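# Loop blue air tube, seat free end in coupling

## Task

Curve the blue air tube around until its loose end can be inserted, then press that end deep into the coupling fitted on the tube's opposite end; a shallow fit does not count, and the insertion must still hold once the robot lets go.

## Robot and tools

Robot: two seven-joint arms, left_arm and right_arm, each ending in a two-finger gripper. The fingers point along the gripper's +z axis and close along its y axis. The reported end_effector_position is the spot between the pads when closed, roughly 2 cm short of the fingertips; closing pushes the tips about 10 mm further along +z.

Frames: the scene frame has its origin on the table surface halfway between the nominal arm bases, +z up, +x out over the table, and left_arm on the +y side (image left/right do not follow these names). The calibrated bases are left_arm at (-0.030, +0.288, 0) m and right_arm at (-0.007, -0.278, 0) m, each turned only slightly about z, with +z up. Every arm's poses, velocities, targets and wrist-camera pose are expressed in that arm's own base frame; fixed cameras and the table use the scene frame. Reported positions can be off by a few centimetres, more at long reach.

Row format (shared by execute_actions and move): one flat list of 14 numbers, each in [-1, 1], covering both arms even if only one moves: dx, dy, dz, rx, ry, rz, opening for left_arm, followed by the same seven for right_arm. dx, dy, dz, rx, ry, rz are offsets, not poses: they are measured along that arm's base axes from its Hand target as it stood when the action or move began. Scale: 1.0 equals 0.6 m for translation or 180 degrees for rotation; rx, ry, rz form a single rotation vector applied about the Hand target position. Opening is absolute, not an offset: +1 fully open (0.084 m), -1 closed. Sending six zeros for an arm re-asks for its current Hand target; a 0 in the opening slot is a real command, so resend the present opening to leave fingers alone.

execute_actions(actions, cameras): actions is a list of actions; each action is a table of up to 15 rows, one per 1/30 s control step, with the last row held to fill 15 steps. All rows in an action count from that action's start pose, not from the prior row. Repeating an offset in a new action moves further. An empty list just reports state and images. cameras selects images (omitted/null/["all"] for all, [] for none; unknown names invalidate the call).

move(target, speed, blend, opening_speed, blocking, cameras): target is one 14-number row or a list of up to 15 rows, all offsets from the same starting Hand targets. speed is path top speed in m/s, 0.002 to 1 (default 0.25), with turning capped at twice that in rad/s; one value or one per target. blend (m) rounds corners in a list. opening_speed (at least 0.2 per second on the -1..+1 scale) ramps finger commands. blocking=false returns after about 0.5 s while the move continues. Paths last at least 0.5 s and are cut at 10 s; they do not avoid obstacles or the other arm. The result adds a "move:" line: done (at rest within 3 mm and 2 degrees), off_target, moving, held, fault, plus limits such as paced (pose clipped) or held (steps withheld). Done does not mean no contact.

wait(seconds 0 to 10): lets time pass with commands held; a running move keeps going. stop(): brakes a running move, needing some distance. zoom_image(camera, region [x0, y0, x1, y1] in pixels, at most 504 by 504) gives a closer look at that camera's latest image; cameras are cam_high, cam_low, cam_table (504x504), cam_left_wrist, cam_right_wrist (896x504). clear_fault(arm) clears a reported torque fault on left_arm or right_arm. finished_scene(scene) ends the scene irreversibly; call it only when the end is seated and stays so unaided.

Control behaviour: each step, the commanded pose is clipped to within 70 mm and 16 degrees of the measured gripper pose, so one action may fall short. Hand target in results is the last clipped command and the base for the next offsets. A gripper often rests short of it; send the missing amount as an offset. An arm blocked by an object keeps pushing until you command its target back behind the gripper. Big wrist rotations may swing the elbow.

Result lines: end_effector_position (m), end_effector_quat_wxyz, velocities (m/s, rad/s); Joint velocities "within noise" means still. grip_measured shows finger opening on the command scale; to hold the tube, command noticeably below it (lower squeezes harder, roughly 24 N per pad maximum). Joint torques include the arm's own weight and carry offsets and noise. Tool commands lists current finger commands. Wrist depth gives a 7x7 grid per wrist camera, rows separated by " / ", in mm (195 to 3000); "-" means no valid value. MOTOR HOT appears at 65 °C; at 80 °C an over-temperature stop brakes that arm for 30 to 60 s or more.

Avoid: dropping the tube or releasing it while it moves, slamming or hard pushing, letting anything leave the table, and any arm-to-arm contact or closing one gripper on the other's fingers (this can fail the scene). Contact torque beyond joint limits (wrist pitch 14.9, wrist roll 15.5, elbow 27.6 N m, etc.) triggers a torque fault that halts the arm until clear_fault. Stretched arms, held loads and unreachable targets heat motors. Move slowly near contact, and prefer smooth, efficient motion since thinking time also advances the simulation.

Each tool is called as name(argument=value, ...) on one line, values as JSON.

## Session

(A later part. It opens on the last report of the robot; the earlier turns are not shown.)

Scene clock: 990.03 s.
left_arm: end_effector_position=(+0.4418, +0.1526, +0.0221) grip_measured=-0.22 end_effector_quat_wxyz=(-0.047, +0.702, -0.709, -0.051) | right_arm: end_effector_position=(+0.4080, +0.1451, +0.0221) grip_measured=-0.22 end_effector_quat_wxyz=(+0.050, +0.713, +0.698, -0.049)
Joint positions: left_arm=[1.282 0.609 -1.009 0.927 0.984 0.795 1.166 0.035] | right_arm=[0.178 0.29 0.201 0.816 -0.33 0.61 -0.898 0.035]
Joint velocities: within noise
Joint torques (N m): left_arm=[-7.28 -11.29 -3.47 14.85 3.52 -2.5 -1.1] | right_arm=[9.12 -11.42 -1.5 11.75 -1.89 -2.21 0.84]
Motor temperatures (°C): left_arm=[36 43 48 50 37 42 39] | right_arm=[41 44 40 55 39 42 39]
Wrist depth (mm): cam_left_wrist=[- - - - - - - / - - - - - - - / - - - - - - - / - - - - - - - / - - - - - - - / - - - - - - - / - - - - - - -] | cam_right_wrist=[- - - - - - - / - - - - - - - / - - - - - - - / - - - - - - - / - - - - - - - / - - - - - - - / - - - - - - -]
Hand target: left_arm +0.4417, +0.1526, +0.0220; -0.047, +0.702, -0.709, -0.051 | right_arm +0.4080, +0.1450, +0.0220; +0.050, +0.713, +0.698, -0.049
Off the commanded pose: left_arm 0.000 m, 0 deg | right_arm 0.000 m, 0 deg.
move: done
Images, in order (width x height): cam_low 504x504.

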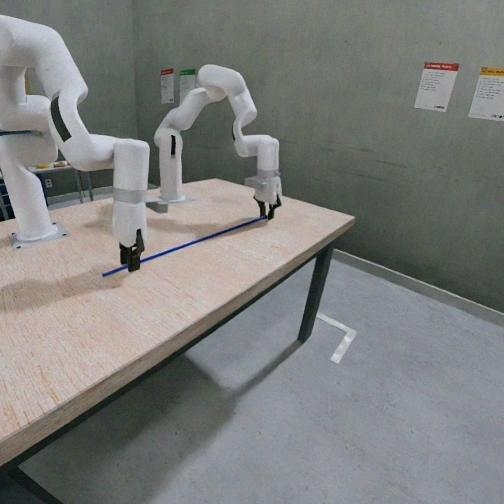

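move(target=[0,0,0.0017,0,0,0,-1,0,0,0,0,0,0,-1], speed=0.02, opening_speed=0.6)

zoom_image(camera="cam_low", region=[80, 220, 160, 290])

zoom_image(camera="cam_low", region=[240, 170, 300, 230])

Scene clock: 996.07 s.
left_arm: end_effector_position=(+0.4416, +0.1526, +0.0230) grip_measured=-0.69 end_effector_quat_wxyz=(-0.047, +0.702, -0.709, -0.051) | right_arm: end_effector_position=(+0.4080, +0.1451, +0.0220) grip_measured=-0.83 end_effector_quat_wxyz=(+0.050, +0.713, +0.698, -0.049)
Joint positions: left_arm=[1.284 0.607 -1.012 0.926 0.981 0.796 1.168 0.014] | right_arm=[0.178 0.29 0.201 0.816 -0.33 0.61 -0.897 0.007]
Joint velocities: within noise
Joint torques (N m): left_arm=[7.44 -24.19 -9.49 15.71 -2.2 -0.51 1.39] | right_arm=[9.04 -11.46 -1.45 5 -1.66 0.29 0.74]
Motor temperatures (°C): left_arm=[36 43 48 48 37 42 39] | right_arm=[41 44 40 53 39 42 39]
Wrist depth (mm): cam_left_wrist=[- - - - - - - / - - - - - - - / - - - - - - - / - - - - - - - / - - - - - - - / - - - - - - - / - - - - - - -] | cam_right_wrist=[- - - - - - - / - - - - - - - / - - - - - - - / - - - - - - - / - - - - - - - / - - - - - - - / - - - - - - -]
Hand target: left_arm +0.4417, +0.1526, +0.0230; -0.047, +0.702, -0.709, -0.051 | right_arm +0.4080, +0.1450, +0.0220; +0.050, +0.713, +0.698, -0.049
Off the commanded pose: left_arm 0.000 m, 0 deg | right_arm 0.000 m, 0 deg.
move: done
camera_calibration:
cam_left_wrist: T_world_to_cam=[[-0.999603, -0.00383609, 0.0279206, 0.468139], [0.000377964, 0.988779, 0.149383, -0.0868995], [-0.0281803, 0.149334, -0.988385, 0.141383], [0, 0, 0, 1]] pos_world=[0.471971, 0.066607, 0.139652]
cam_right_wrist: T_world_to_cam=[[0.99938, -0.0331257, 0.0119073, -0.36956], [-0.0345333, -0.988196, 0.14925, 0.216687], [0.00682275, -0.149569, -0.988728, 0.173317], [0, 0, 0, 1]] pos_world=[0.375631, 0.22781, 0.143424]

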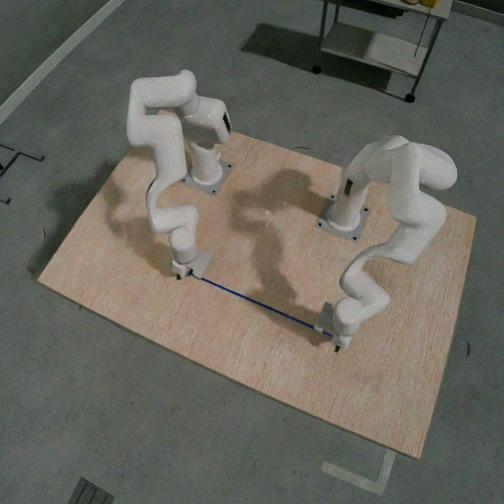

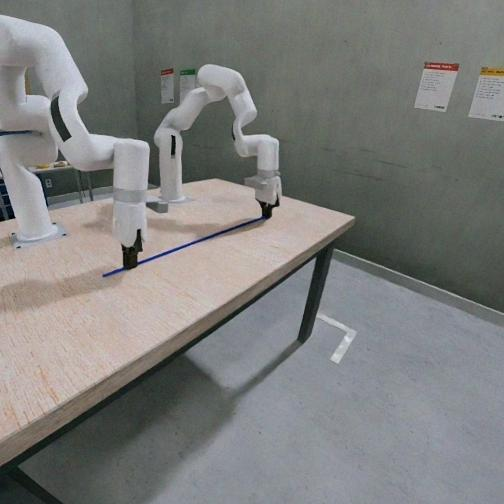

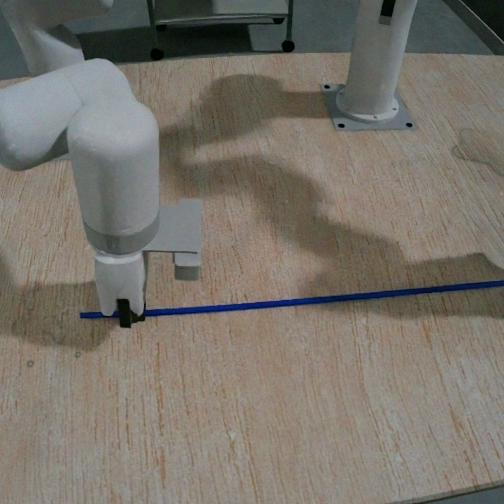

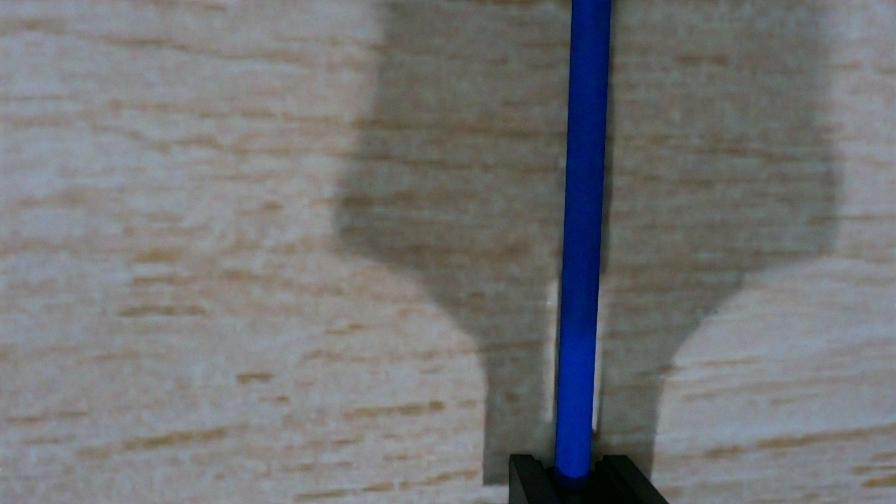

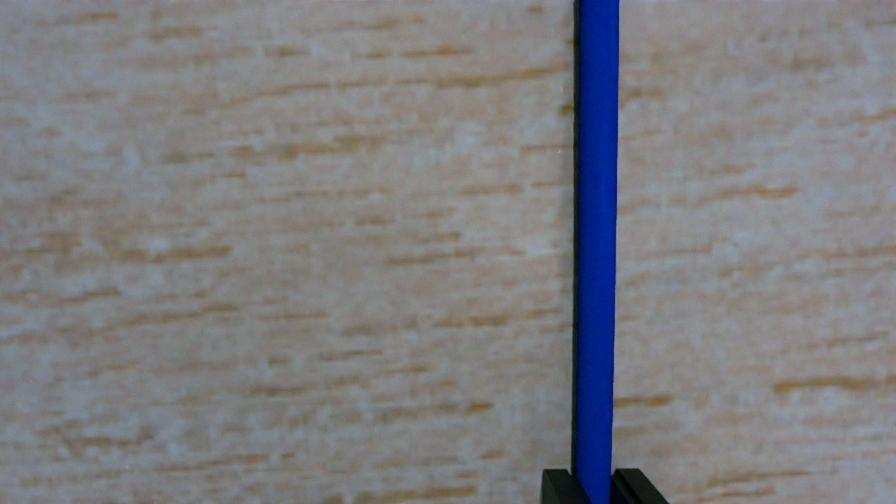

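Scaled by 6.300 from the camera's 504x504 image, which has a finer 720x720 frame.

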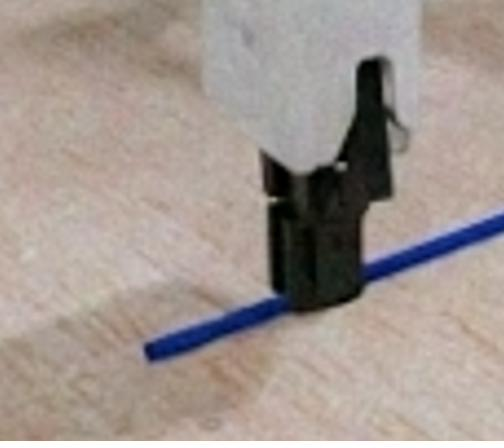

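Scaled by 8.400 from the camera's 504x504 image, which has a finer 720x720 frame.

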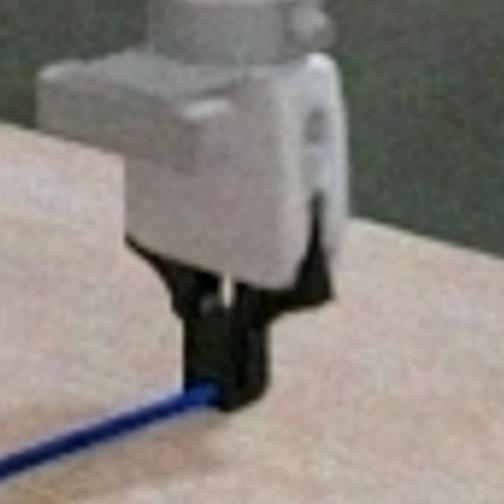

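move(target=[[0.0947,-0.0478,0.005,0,0,-0.1655,-1,0.0972,-0.008,0.005,0,0,0.1679,-1],[0.1745,-0.1317,0.005,0,0,-0.331,-1,0.1782,0.0202,0.005,0,0,0.3357,-1],[0.2262,-0.24,0.005,0,0,-0.4964,-1,0.23,0.0713,0.005,0,0,0.5036,-1]], speed=0.14, blend=[0.02,0.02,0])

zoom_image(camera="cam_low", region=[60, 120, 340, 320])

Scene clock: 1023.63 s.
left_arm: end_effector_position=(+0.5774, +0.0086, +0.0260) grip_measured=-0.69 end_effector_quat_wxyz=(+0.069, -0.001, +0.998, +0.003) | right_arm: end_effector_position=(+0.5460, +0.1878, +0.0250) grip_measured=-0.83 end_effector_quat_wxyz=(+0.070, +0.005, +0.998, +0.001)
Joint positions: left_arm=[0.949 0.993 -1.113 1.292 1.164 0.933 2.462 0.014] | right_arm=[-0.077 0.612 0.445 1.234 -0.53 0.596 -2.421 0.007]
Joint velocities: within noise
Joint torques (N m): left_arm=[-6.25 -25 -16.15 17.06 -3.12 -0.08 1.61] | right_arm=[-10.02 -15.99 6.76 14.56 1.92 -0.59 -0.88]
Motor temperatures (°C): left_arm=[36 43 51 48 37 42 39] | right_arm=[41 44 40 49 39 42 39]
Wrist depth (mm): cam_left_wrist=[- - - - - - - / - - - - - - - / - - - - - - - / - - - - - - - / - - - - - - - / - - - - - - - / - - - - - - -] | cam_right_wrist=[- - - - - - - / - - - - - - - / - - - - - - - / - - - - - - - / - - - - - - - / - - - - - - - / - - - - - - -]
Hand target: left_arm +0.5774, +0.0086, +0.0260; +0.069, -0.001, +0.998, +0.003 | right_arm +0.5460, +0.1878, +0.0250; +0.070, +0.005, +0.998, +0.001
Off the commanded pose: left_arm 0.000 m, 0 deg | right_arm 0.000 m, 0 deg.
move: done
camera_calibration:
cam_left_wrist: T_world_to_cam=[[-0.0151621, 0.999495, 0.0279111, 0.026159], [0.988699, 0.0108228, 0.149523, -0.50743], [0.149145, 0.0298628, -0.988364, 0.0684052], [0, 0, 0, 1]] pos_world=[0.49189, -0.0226967, 0.142751]
cam_right_wrist: T_world_to_cam=[[0.0218132, 0.999692, 0.0118416, -0.166357], [0.988525, -0.0233374, 0.149246, -0.476532], [0.149476, 0.00845019, -0.988729, 0.0741693], [0, 0, 0, 1]] pos_world=[0.463606, 0.154558, 0.146424]

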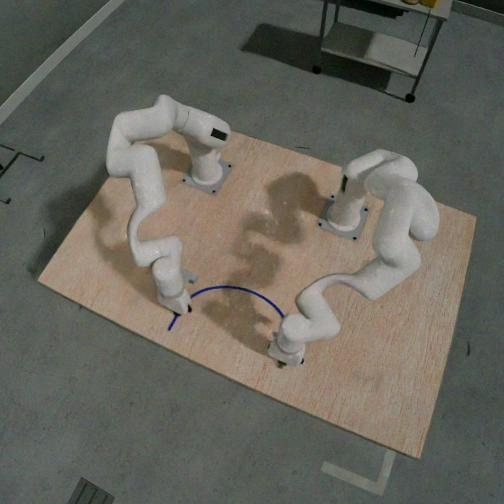

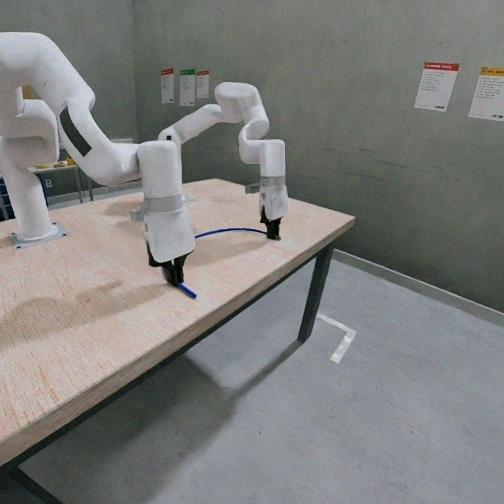

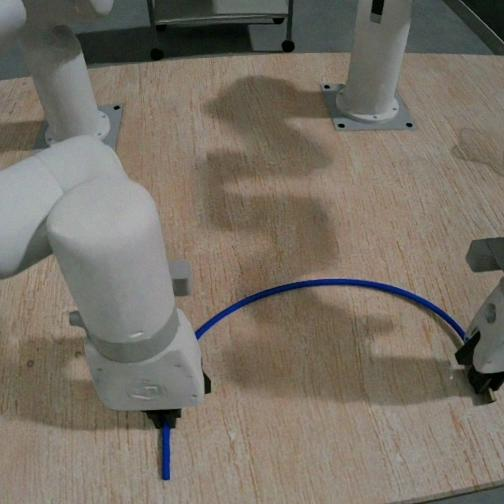

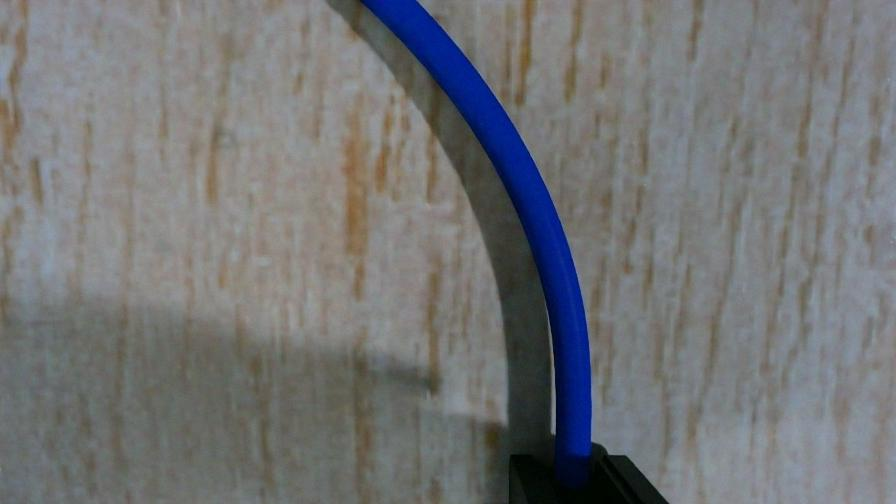

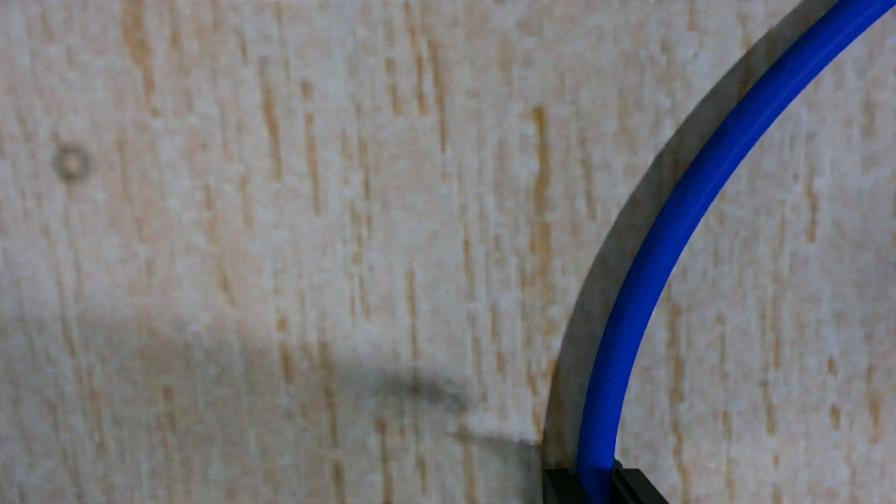

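Scaled by 1.800 from the camera's 504x504 image, which has a finer 720x720 frame.

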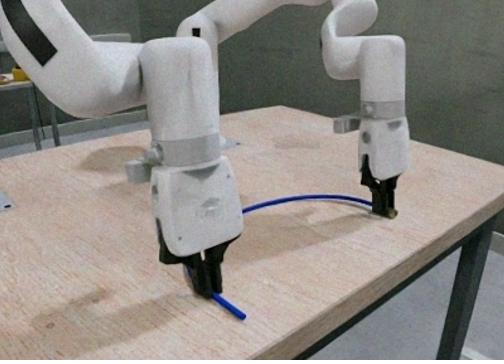

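move(target=[[0.0148,-0.1168,0,0,0,-0.1655,-1,0.015,0.0582,0,0,0,0.1679,-1],[-0.0094,-0.2238,0,0,0,-0.331,-1,-0.0088,0.1057,0,0,0,0.3357,-1]], speed=0.12, blend=[0.02,0])

zoom_image(camera="cam_low", region=[100, 170, 300, 320])

zoom_image(camera="cam_high", region=[160, 260, 280, 370])

Scene clock: 1032.50 s.
left_arm: end_effector_position=(+0.5718, -0.1257, +0.0260) grip_measured=-0.69 end_effector_quat_wxyz=(+0.062, +0.495, +0.866, -0.032) | right_arm: end_effector_position=(+0.5407, +0.2512, +0.0250) grip_measured=-0.83 end_effector_quat_wxyz=(+0.060, -0.497, +0.865, +0.036)
Joint positions: left_arm=[0.774 1.157 -1.229 1.374 1.177 1.044 3.343 0.014] | right_arm=[-0.224 0.779 0.724 1.351 -0.627 0.702 -3.39 0.007]
Joint velocities: within noise
Joint torques (N m): left_arm=[-6.19 -25.99 -18.03 14.23 -3.33 -0.1 1.7] | right_arm=[-10.16 -15.97 11.14 14.11 -1.91 -0.67 -0.84]
Motor temperatures (°C): left_arm=[36 43 54 47 37 42 39] | right_arm=[41 44 41 51 39 41 39]
Wrist depth (mm): cam_left_wrist=[- - - - - - - / - - - - - - - / - - - - - - - / - - - - - - - / - - - - - - - / - - - - - - - / - - - - - - -] | cam_right_wrist=[- - - - - - - / - - - - - - - / - - - - - - - / - - - - - - - / - - - - - - - / - - - - - - - / - - - - - - -]
Hand target: left_arm +0.5718, -0.1257, +0.0260; +0.062, +0.495, +0.866, -0.032 | right_arm +0.5407, +0.2512, +0.0250; +0.060, -0.497, +0.865, +0.036
Off the commanded pose: left_arm 0.000 m, 0 deg | right_arm 0.000 m, 0 deg.
move: done
camera_calibration:
cam_left_wrist: T_world_to_cam=[[0.854191, 0.519215, 0.027817, -0.397195], [0.510029, -0.847083, 0.149404, -0.334508], [0.101136, -0.113432, -0.988385, 0.0826865], [0, 0, 0, 1]] pos_world=[0.501526, -0.0677467, 0.142751]
cam_right_wrist: T_world_to_cam=[[-0.858639, 0.512444, 0.0118605, 0.368887], [0.508262, 0.848179, 0.149203, -0.429095], [0.0663984, 0.13414, -0.988735, 0.0877651], [0, 0, 0, 1]] pos_world=[0.529006, 0.163142, 0.146423]

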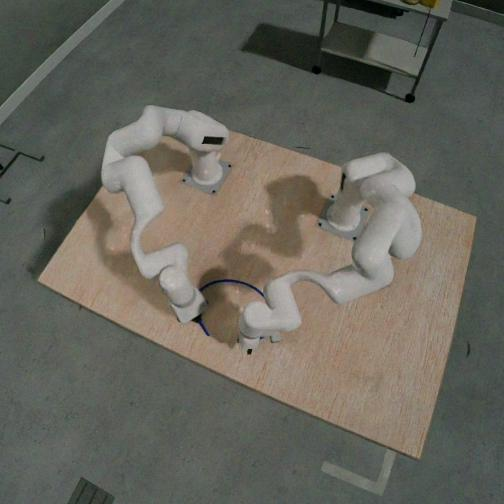

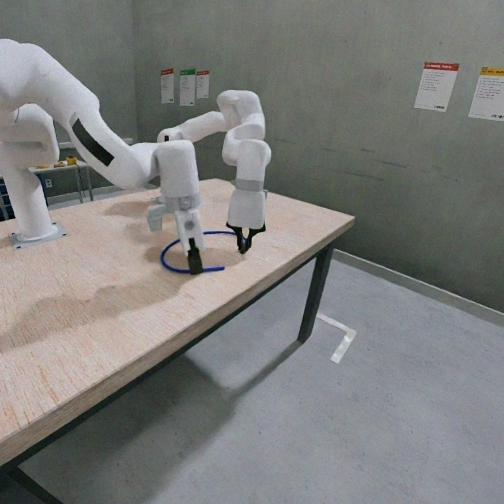

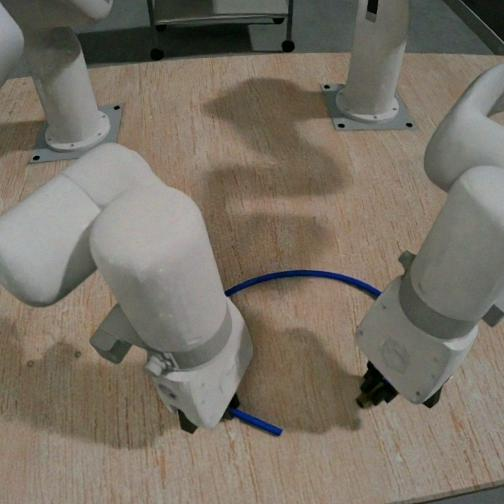

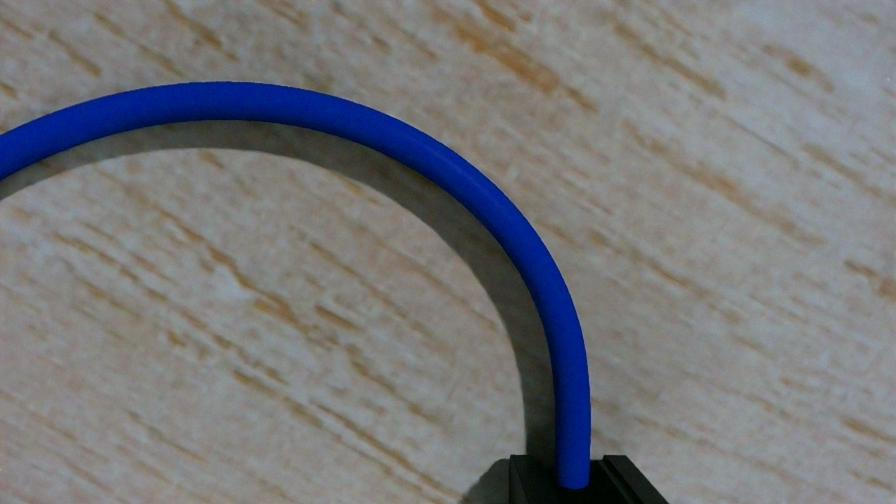

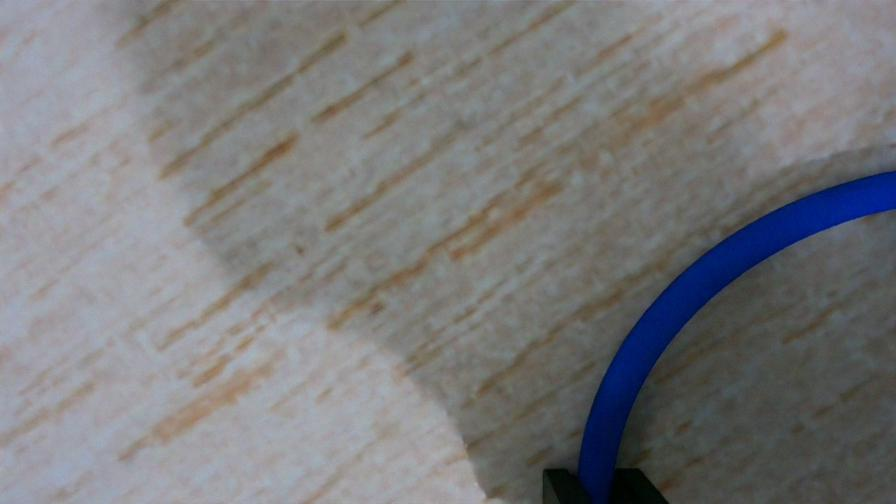

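Scaled by 2.520 from the camera's 504x504 image, which has a finer 720x720 frame.

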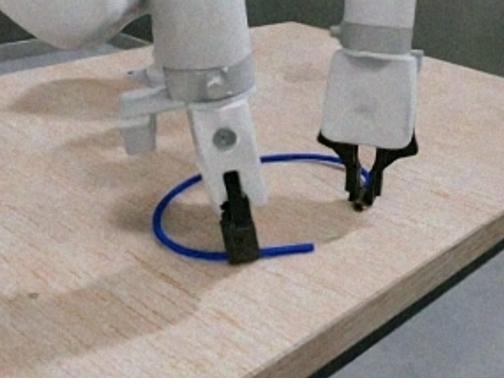

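Scaled by 4.200 from the camera's 504x504 image, which has a finer 720x720 frame.

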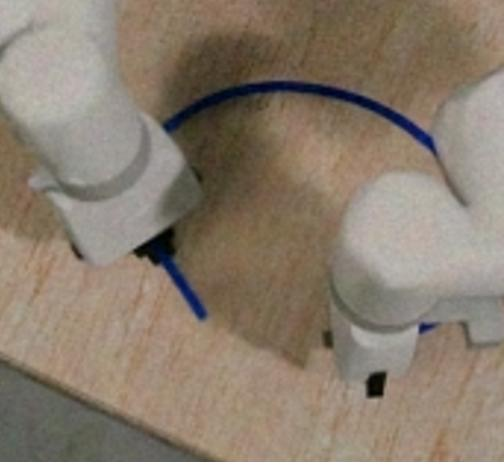

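move(target=[-0.0586,-0.0635,0,0,0,-0.1655,-1,-0.0574,0.0023,0,0,0,0.1679,-1], speed=0.1)

zoom_image(camera="cam_low", region=[150, 200, 260, 290])

zoom_image(camera="cam_high", region=[170, 260, 270, 350])

zoom_image(camera="cam_table", region=[150, 300, 390, 450])

Scene clock: 1040.13 s.
left_arm: end_effector_position=(+0.5366, -0.1638, +0.0260) grip_measured=-0.69 end_effector_quat_wxyz=(+0.051, +0.701, +0.710, -0.047) | right_arm: end_effector_position=(+0.5063, +0.2526, +0.0250) grip_measured=-0.83 end_effector_quat_wxyz=(-0.049, +0.705, -0.705, -0.050)
Joint positions: left_arm=[0.764 1.2 -1.292 1.322 1.176 1.11 3.784 0.014] | right_arm=[-0.346 0.8 0.865 1.277 -0.674 0.76 -3.873 0.007]
Joint velocities: within noise
Joint torques (N m): left_arm=[-5.96 -24.66 -18.39 4.77 -3.16 0.04 1.68] | right_arm=[-10.65 -14.1 12.57 7.07 -2.08 -0.51 -0.92]
Motor temperatures (°C): left_arm=[36 44 57 46 37 41 39] | right_arm=[41 45 42 51 39 41 39]
Wrist depth (mm): cam_left_wrist=[- - - - - - - / - - - - - - - / - - - - - - - / - - - - - - - / - - - - - - - / - - - - - - - / - - - - - - -] | cam_right_wrist=[- - - - - - - / - - - - - - - / - - - - - - - / - - - - - - - / - - - - - - - / - - - - - - - / - - - - - - -]
Hand target: left_arm +0.5366, -0.1638, +0.0260; +0.051, +0.701, +0.710, -0.047 | right_arm +0.5063, +0.2526, +0.0250; -0.049, +0.706, -0.705, -0.050
Off the commanded pose: left_arm 0.000 m, 0 deg | right_arm 0.000 m, 0 deg.
move: done
camera_calibration:
cam_left_wrist: T_world_to_cam=[[0.999269, 0.0261715, 0.0278554, -0.505929], [0.0217264, -0.988541, 0.14938, -0.109955], [0.0314457, -0.148665, -0.988387, 0.113552], [0, 0, 0, 1]] pos_world=[0.504378, -0.0785733, 0.142752]
cam_right_wrist: T_world_to_cam=[[-0.999873, 0.010586, 0.0118904, 0.536901], [0.0122429, 0.988723, 0.149256, -0.197168], [-0.0101763, 0.149383, -0.988727, 0.124786], [0, 0, 0, 1]] pos_world=[0.540517, 0.17062, 0.146424]

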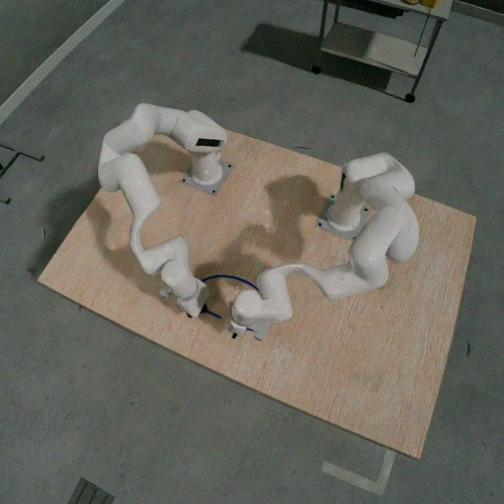

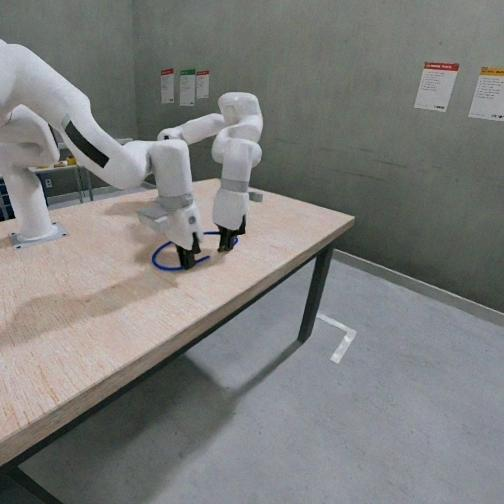

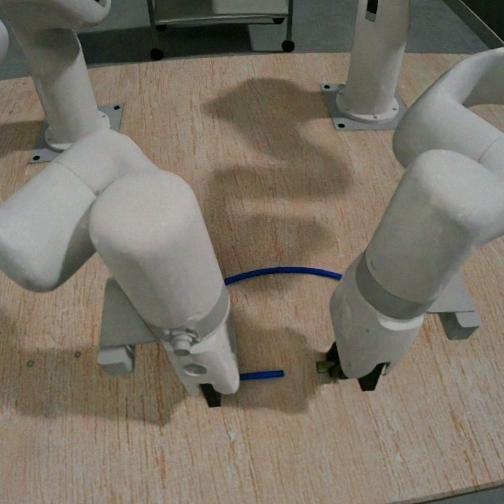

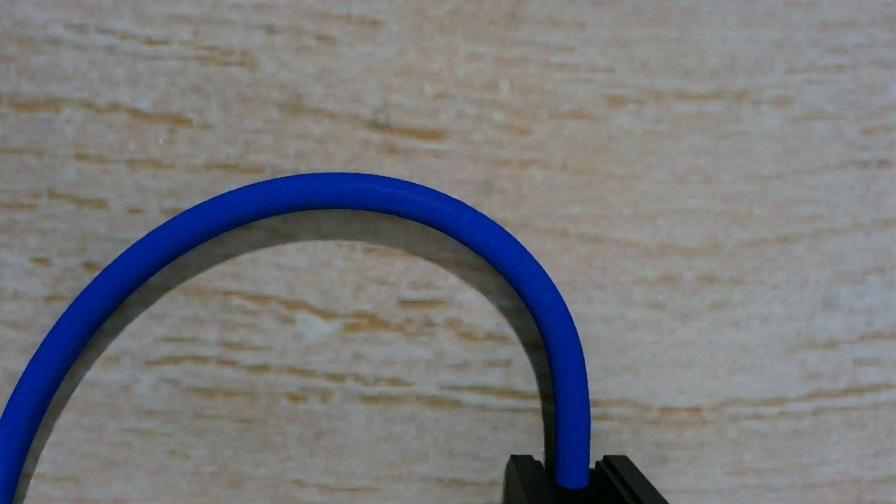

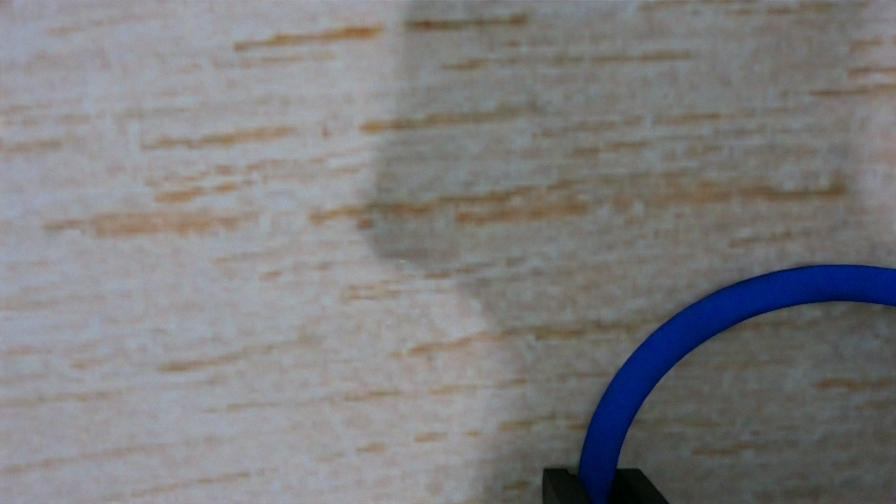

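Scaled by 4.582 from the camera's 504x504 image, which has a finer 720x720 frame.

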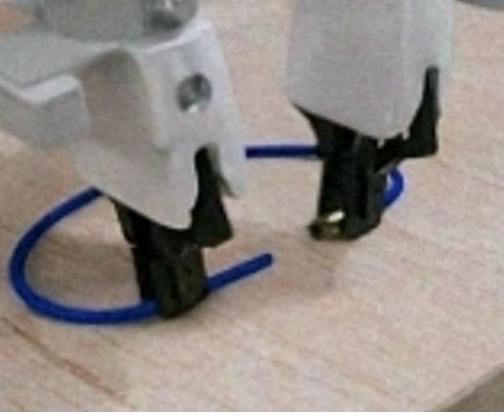

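Scaled by 5.040 from the camera's 504x504 image, which has a finer 720x720 frame.

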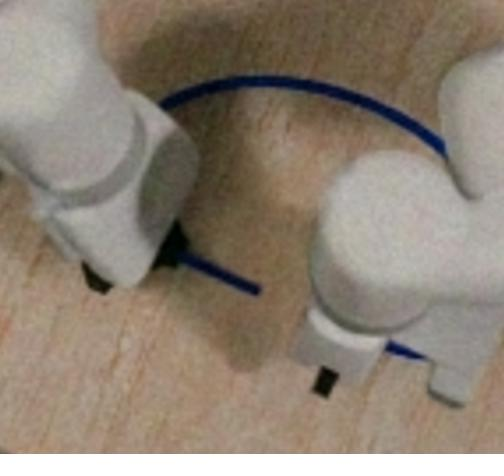

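Scaled by 2.100 from the camera's 504x504 image, which has a finer 720x720 frame.

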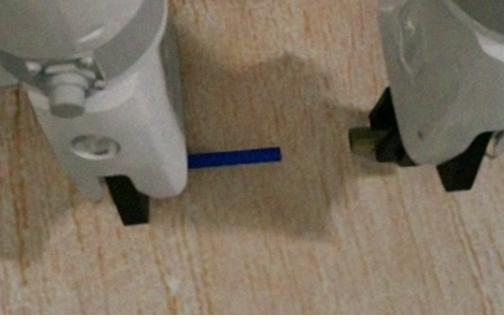

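zoom_image(camera="cam_low", region=[195, 235, 245, 275])

zoom_image(camera="cam_table", region=[230, 345, 340, 395])

Scaled by 10.080 from the camera's 504x504 image, which has a finer 720x720 frame.

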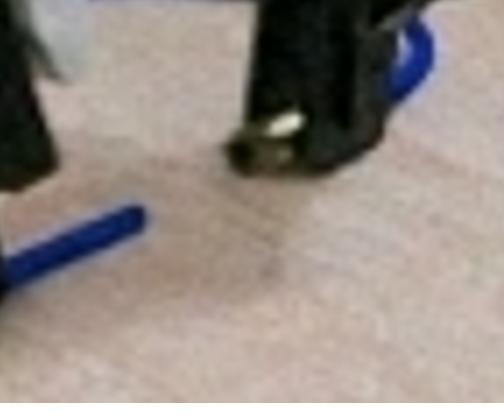

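Scaled by 4.582 from the camera's 504x504 image, which has a finer 720x720 frame.

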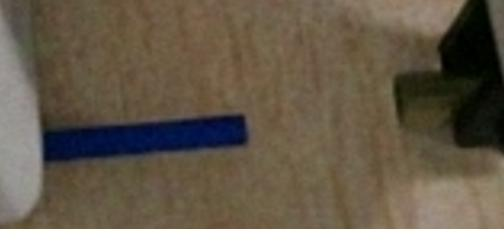

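move(target=[0,-0.025,0,0,0,0,-1,0,0.025,0,0,0,0,-1], speed=0.05)

zoom_image(camera="cam_low", region=[195, 235, 245, 275])

zoom_image(camera="cam_table", region=[250, 345, 350, 395])

zoom_image(camera="cam_high", region=[190, 290, 250, 340])

Scene clock: 1061.30 s.
left_arm: end_effector_position=(+0.5366, -0.1788, +0.0260) grip_measured=-0.69 end_effector_quat_wxyz=(+0.051, +0.701, +0.710, -0.047) | right_arm: end_effector_position=(+0.5063, +0.2676, +0.0250) grip_measured=-0.83 end_effector_quat_wxyz=(-0.049, +0.706, -0.705, -0.050)
Joint positions: left_arm=[0.727 1.203 -1.288 1.339 1.177 1.111 3.763 0.014] | right_arm=[-0.307 0.814 0.859 1.305 -0.677 0.769 -3.851 0.007]
Joint velocities: within noise
Joint torques (N m): left_arm=[-6.07 -24.91 -13.69 12.87 3.59 -0.14 -0.85] | right_arm=[8.83 -14.72 8.58 13.18 -2.07 -0.58 0.67]
Motor temperatures (°C): left_arm=[36 44 61 44 37 41 39] | right_arm=[41 45 44 48 39 41 39]
Wrist depth (mm): cam_left_wrist=[- - - - - - - / - - - - - - - / - - - - - - - / - - - - - - - / - - - - - - - / - - - - - - - / - - - - - - -] | cam_right_wrist=[- - - - - - - / - - - - - - - / - - - - - - - / - - - - - - - / - - - - - - - / - - - - - - - / - - - - - - -]
Hand target: left_arm +0.5366, -0.1788, +0.0260; +0.051, +0.701, +0.710, -0.047 | right_arm +0.5063, +0.2676, +0.0250; -0.049, +0.706, -0.705, -0.050
Off the commanded pose: left_arm 0.000 m, 0 deg | right_arm 0.000 m, 0 deg.
move: done
camera_calibration:
cam_left_wrist: T_world_to_cam=[[0.999272, 0.0261565, 0.0277567, -0.505525], [0.0217263, -0.988542, 0.149378, -0.124783], [0.0313458, -0.148666, -0.988391, 0.111373], [0, 0, 0, 1]] pos_world=[0.504378, -0.0935734, 0.142751]
cam_right_wrist: T_world_to_cam=[[-0.999873, 0.010586, 0.0118904, 0.536743], [0.0122429, 0.988723, 0.149256, -0.2119], [-0.0101763, 0.149383, -0.988727, 0.12256], [0, 0, 0, 1]] pos_world=[0.540517, 0.18552, 0.146424]

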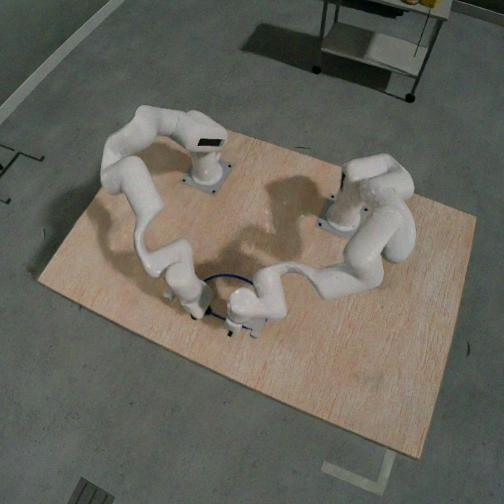

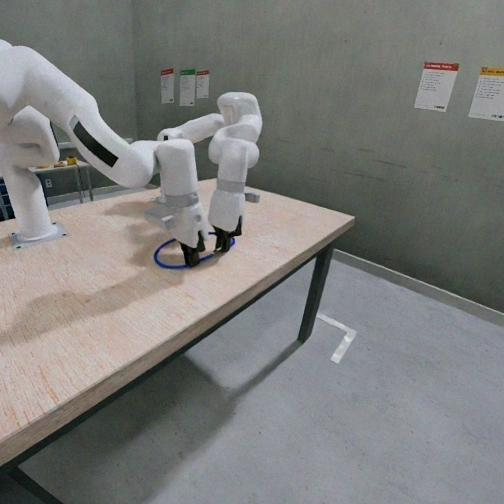

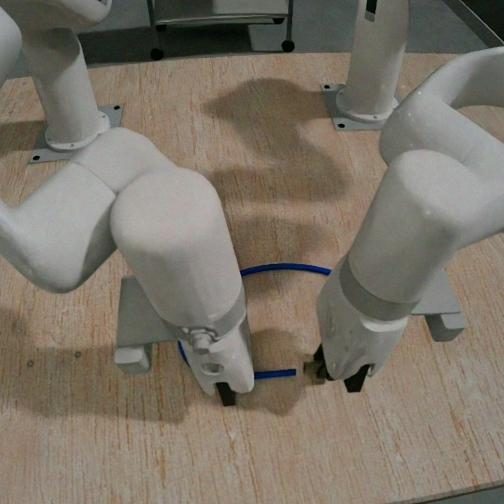

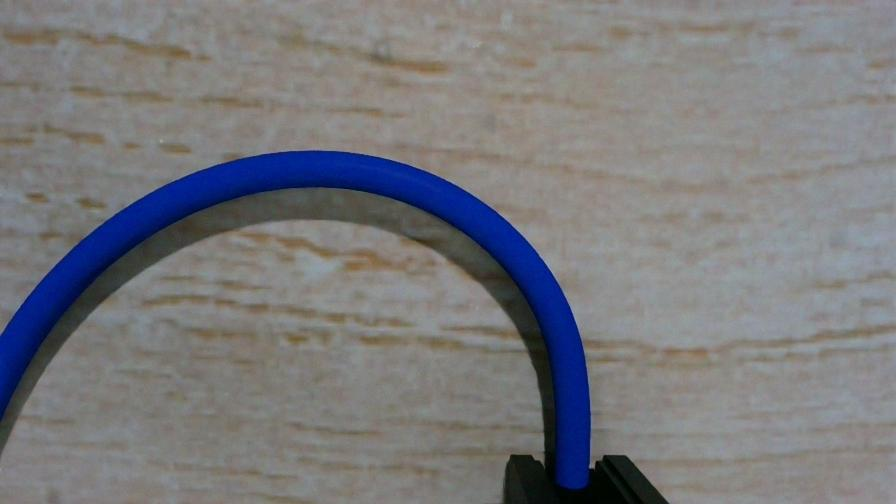

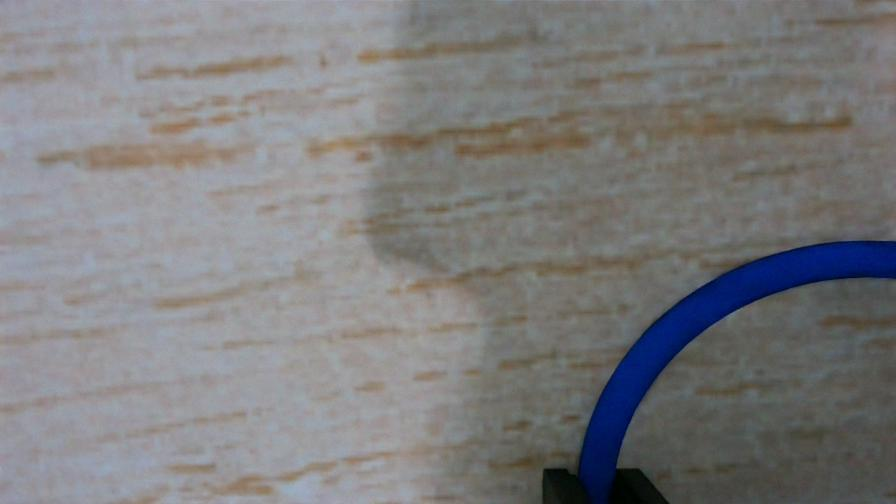

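Scaled by 10.080 from the camera's 504x504 image, which has a finer 720x720 frame.

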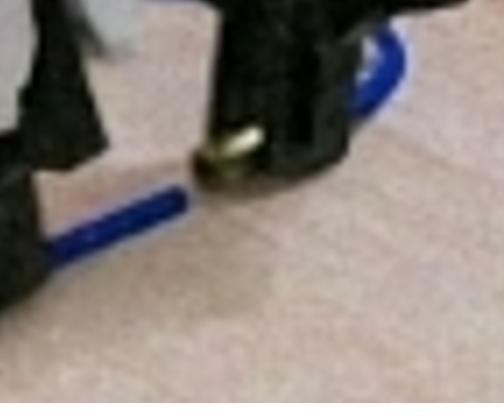

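Scaled by 5.040 from the camera's 504x504 image, which has a finer 720x720 frame.

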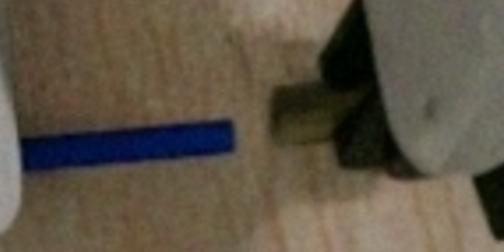

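Scaled by 8.400 from the camera's 504x504 image, which has a finer 720x720 frame.

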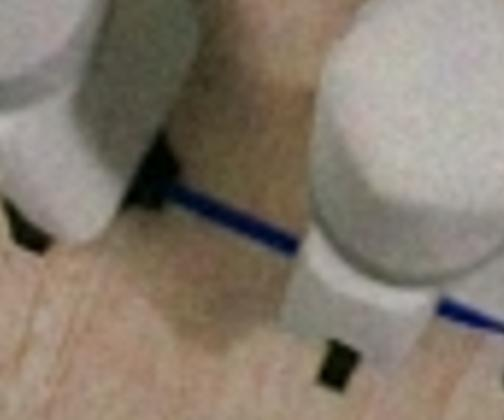

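move(target=[0,0,0,0,0,0,-1,-0.0017,0,0.0075,0,0,0,-1], speed=0.03, cameras=["cam_low","cam_table"])

zoom_image(camera="cam_low", region=[205, 240, 235, 265])

zoom_image(camera="cam_table", region=[280, 355, 330, 385])

Scene clock: 1069.53 s.
left_arm: end_effector_position=(+0.5366, -0.1788, +0.0260) grip_measured=-0.69 end_effector_quat_wxyz=(+0.051, +0.701, +0.710, -0.047) | right_arm: end_effector_position=(+0.5053, +0.2676, +0.0294) grip_measured=-0.83 end_effector_quat_wxyz=(-0.049, +0.706, -0.705, -0.050)
Joint positions: left_arm=[0.726 1.203 -1.288 1.339 1.177 1.111 3.763 0.014] | right_arm=[-0.313 0.805 0.867 1.3 -0.671 0.775 -3.852 0.007]
Joint velocities: within noise
Joint torques (N m): left_arm=[-5.75 -25.51 -14.54 11.85 3.63 -0.35 -0.75] | right_arm=[-10.35 -26.33 12.74 7 2.12 -0.65 -0.88]
Motor temperatures (°C): left_arm=[36 44 59 44 37 41 39] | right_arm=[41 45 44 49 39 41 39]
Wrist depth (mm): cam_left_wrist=[- - - - - - - / - - - - - - - / - - - - - - - / - - - - - - - / - - - - - - - / - - - - - - - / - - - - - - -] | cam_right_wrist=[- - - - - - - / - - - - - - - / - - - - - - - / - - - - - - - / - - - - - - - / - - - - - - - / - - - - - - -]
Hand target: left_arm +0.5366, -0.1788, +0.0260; +0.051, +0.701, +0.710, -0.047 | right_arm +0.5052, +0.2676, +0.0295; -0.049, +0.706, -0.705, -0.050
Off the commanded pose: left_arm 0.000 m, 0 deg | right_arm 0.000 m, 0 deg.
move: done
Images, in order (width x height): cam_low 504x504, cam_table 504x504.

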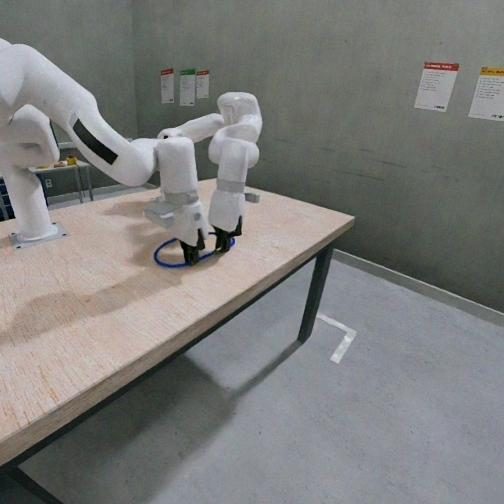

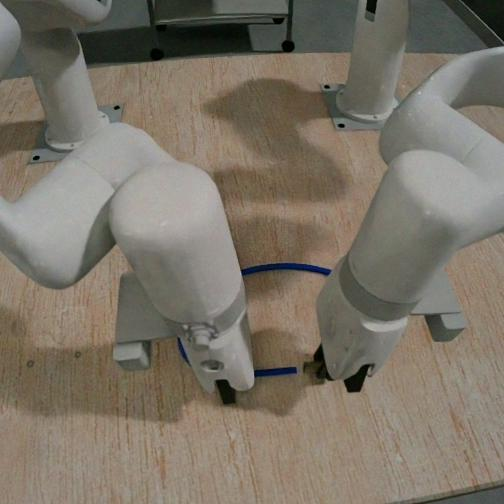

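Scaled by 16.800 from the camera's 504x504 image, which has a finer 720x720 frame.

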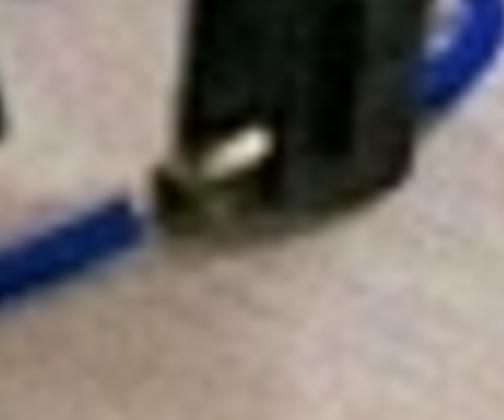

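Scaled by 10.080 from the camera's 504x504 image, which has a finer 720x720 frame.

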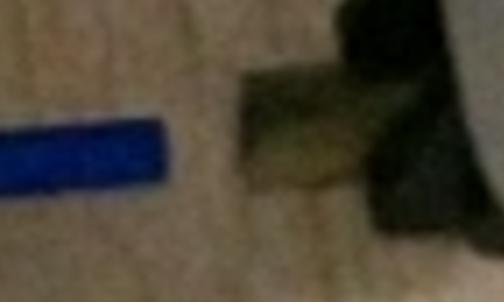

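move(target=[[0,0,0,0,0,0,-1,-0.003,0,-0.0025,0,0,0,-1],[0,-0.008,0,0,0,0,-1,-0.003,0.012,-0.0025,0,0,0,-1]], speed=0.025, cameras=["cam_low","cam_table","cam_high"])

zoom_image(camera="cam_low", region=[195, 235, 235, 265])

zoom_image(camera="cam_table", region=[270, 355, 330, 390])

Scene clock: 1075.03 s.
left_arm: end_effector_position=(+0.5366, -0.1836, +0.0260) grip_measured=-0.69 end_effector_quat_wxyz=(+0.051, +0.701, +0.710, -0.047) | right_arm: end_effector_position=(+0.5034, +0.2748, +0.0280) grip_measured=-0.83 end_effector_quat_wxyz=(-0.049, +0.706, -0.705, -0.050)
Joint positions: left_arm=[0.714 1.204 -1.287 1.344 1.177 1.111 3.756 0.014] | right_arm=[-0.295 0.81 0.863 1.307 -0.674 0.773 -3.838 0.007]
Joint velocities: within noise
Joint torques (N m): left_arm=[-6.61 -25.21 -13.97 12.88 3.69 -0.13 -0.83] | right_arm=[9.05 -14.42 8.75 13.05 -2.08 -0.5 0.74]
Motor temperatures (°C): left_arm=[36 44 59 44 37 41 39] | right_arm=[41 45 44 49 39 41 39]
Wrist depth (mm): cam_left_wrist=[- - - - - - - / - - - - - - - / - - - - - - - / - - - - - - - / - - - - - - - / - - - - - - - / - - - - - - -] | cam_right_wrist=[- - - - - - - / - - - - - - - / - - - - - - - / - - - - - - - / - - - - - - - / - - - - - - - / - - - - - - -]
Hand target: left_arm +0.5366, -0.1836, +0.0260; +0.051, +0.701, +0.710, -0.047 | right_arm +0.5034, +0.2748, +0.0280; -0.049, +0.706, -0.705, -0.050
Off the commanded pose: left_arm 0.000 m, 0 deg | right_arm 0.000 m, 0 deg.
move: done
Images, in order (width x height): cam_high 504x504, cam_low 504x504, cam_table 504x504.

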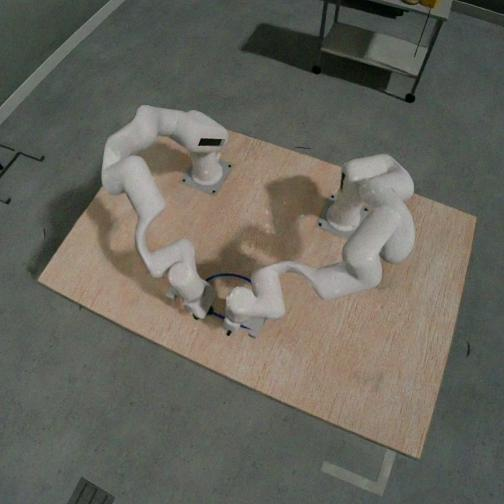

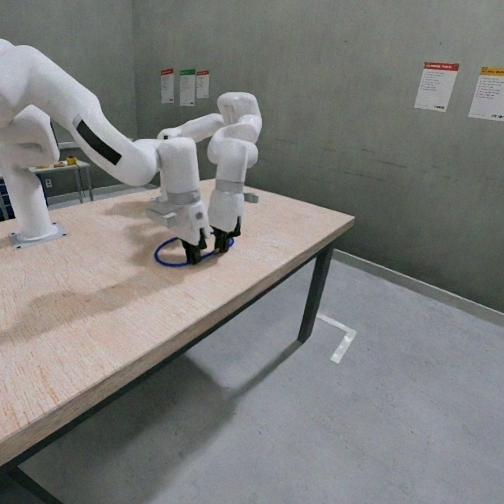

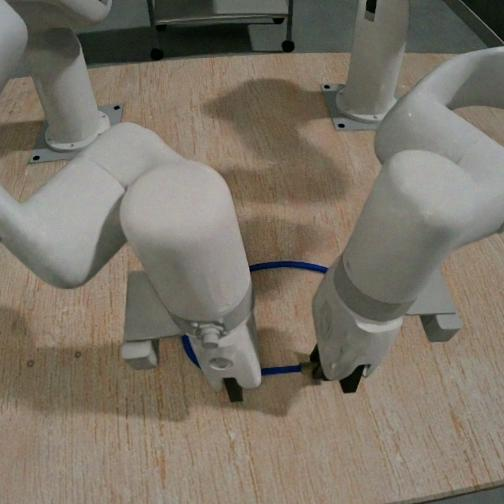

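Scaled by 12.600 from the camera's 504x504 image, which has a finer 720x720 frame.

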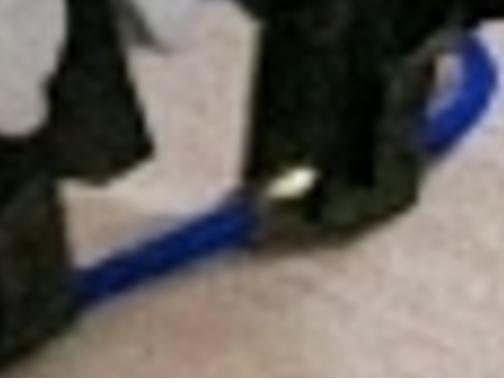

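Scaled by 8.400 from the camera's 504x504 image, which has a finer 720x720 frame.

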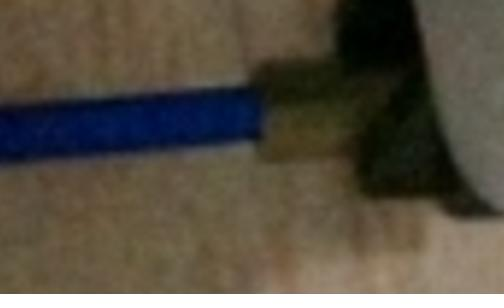

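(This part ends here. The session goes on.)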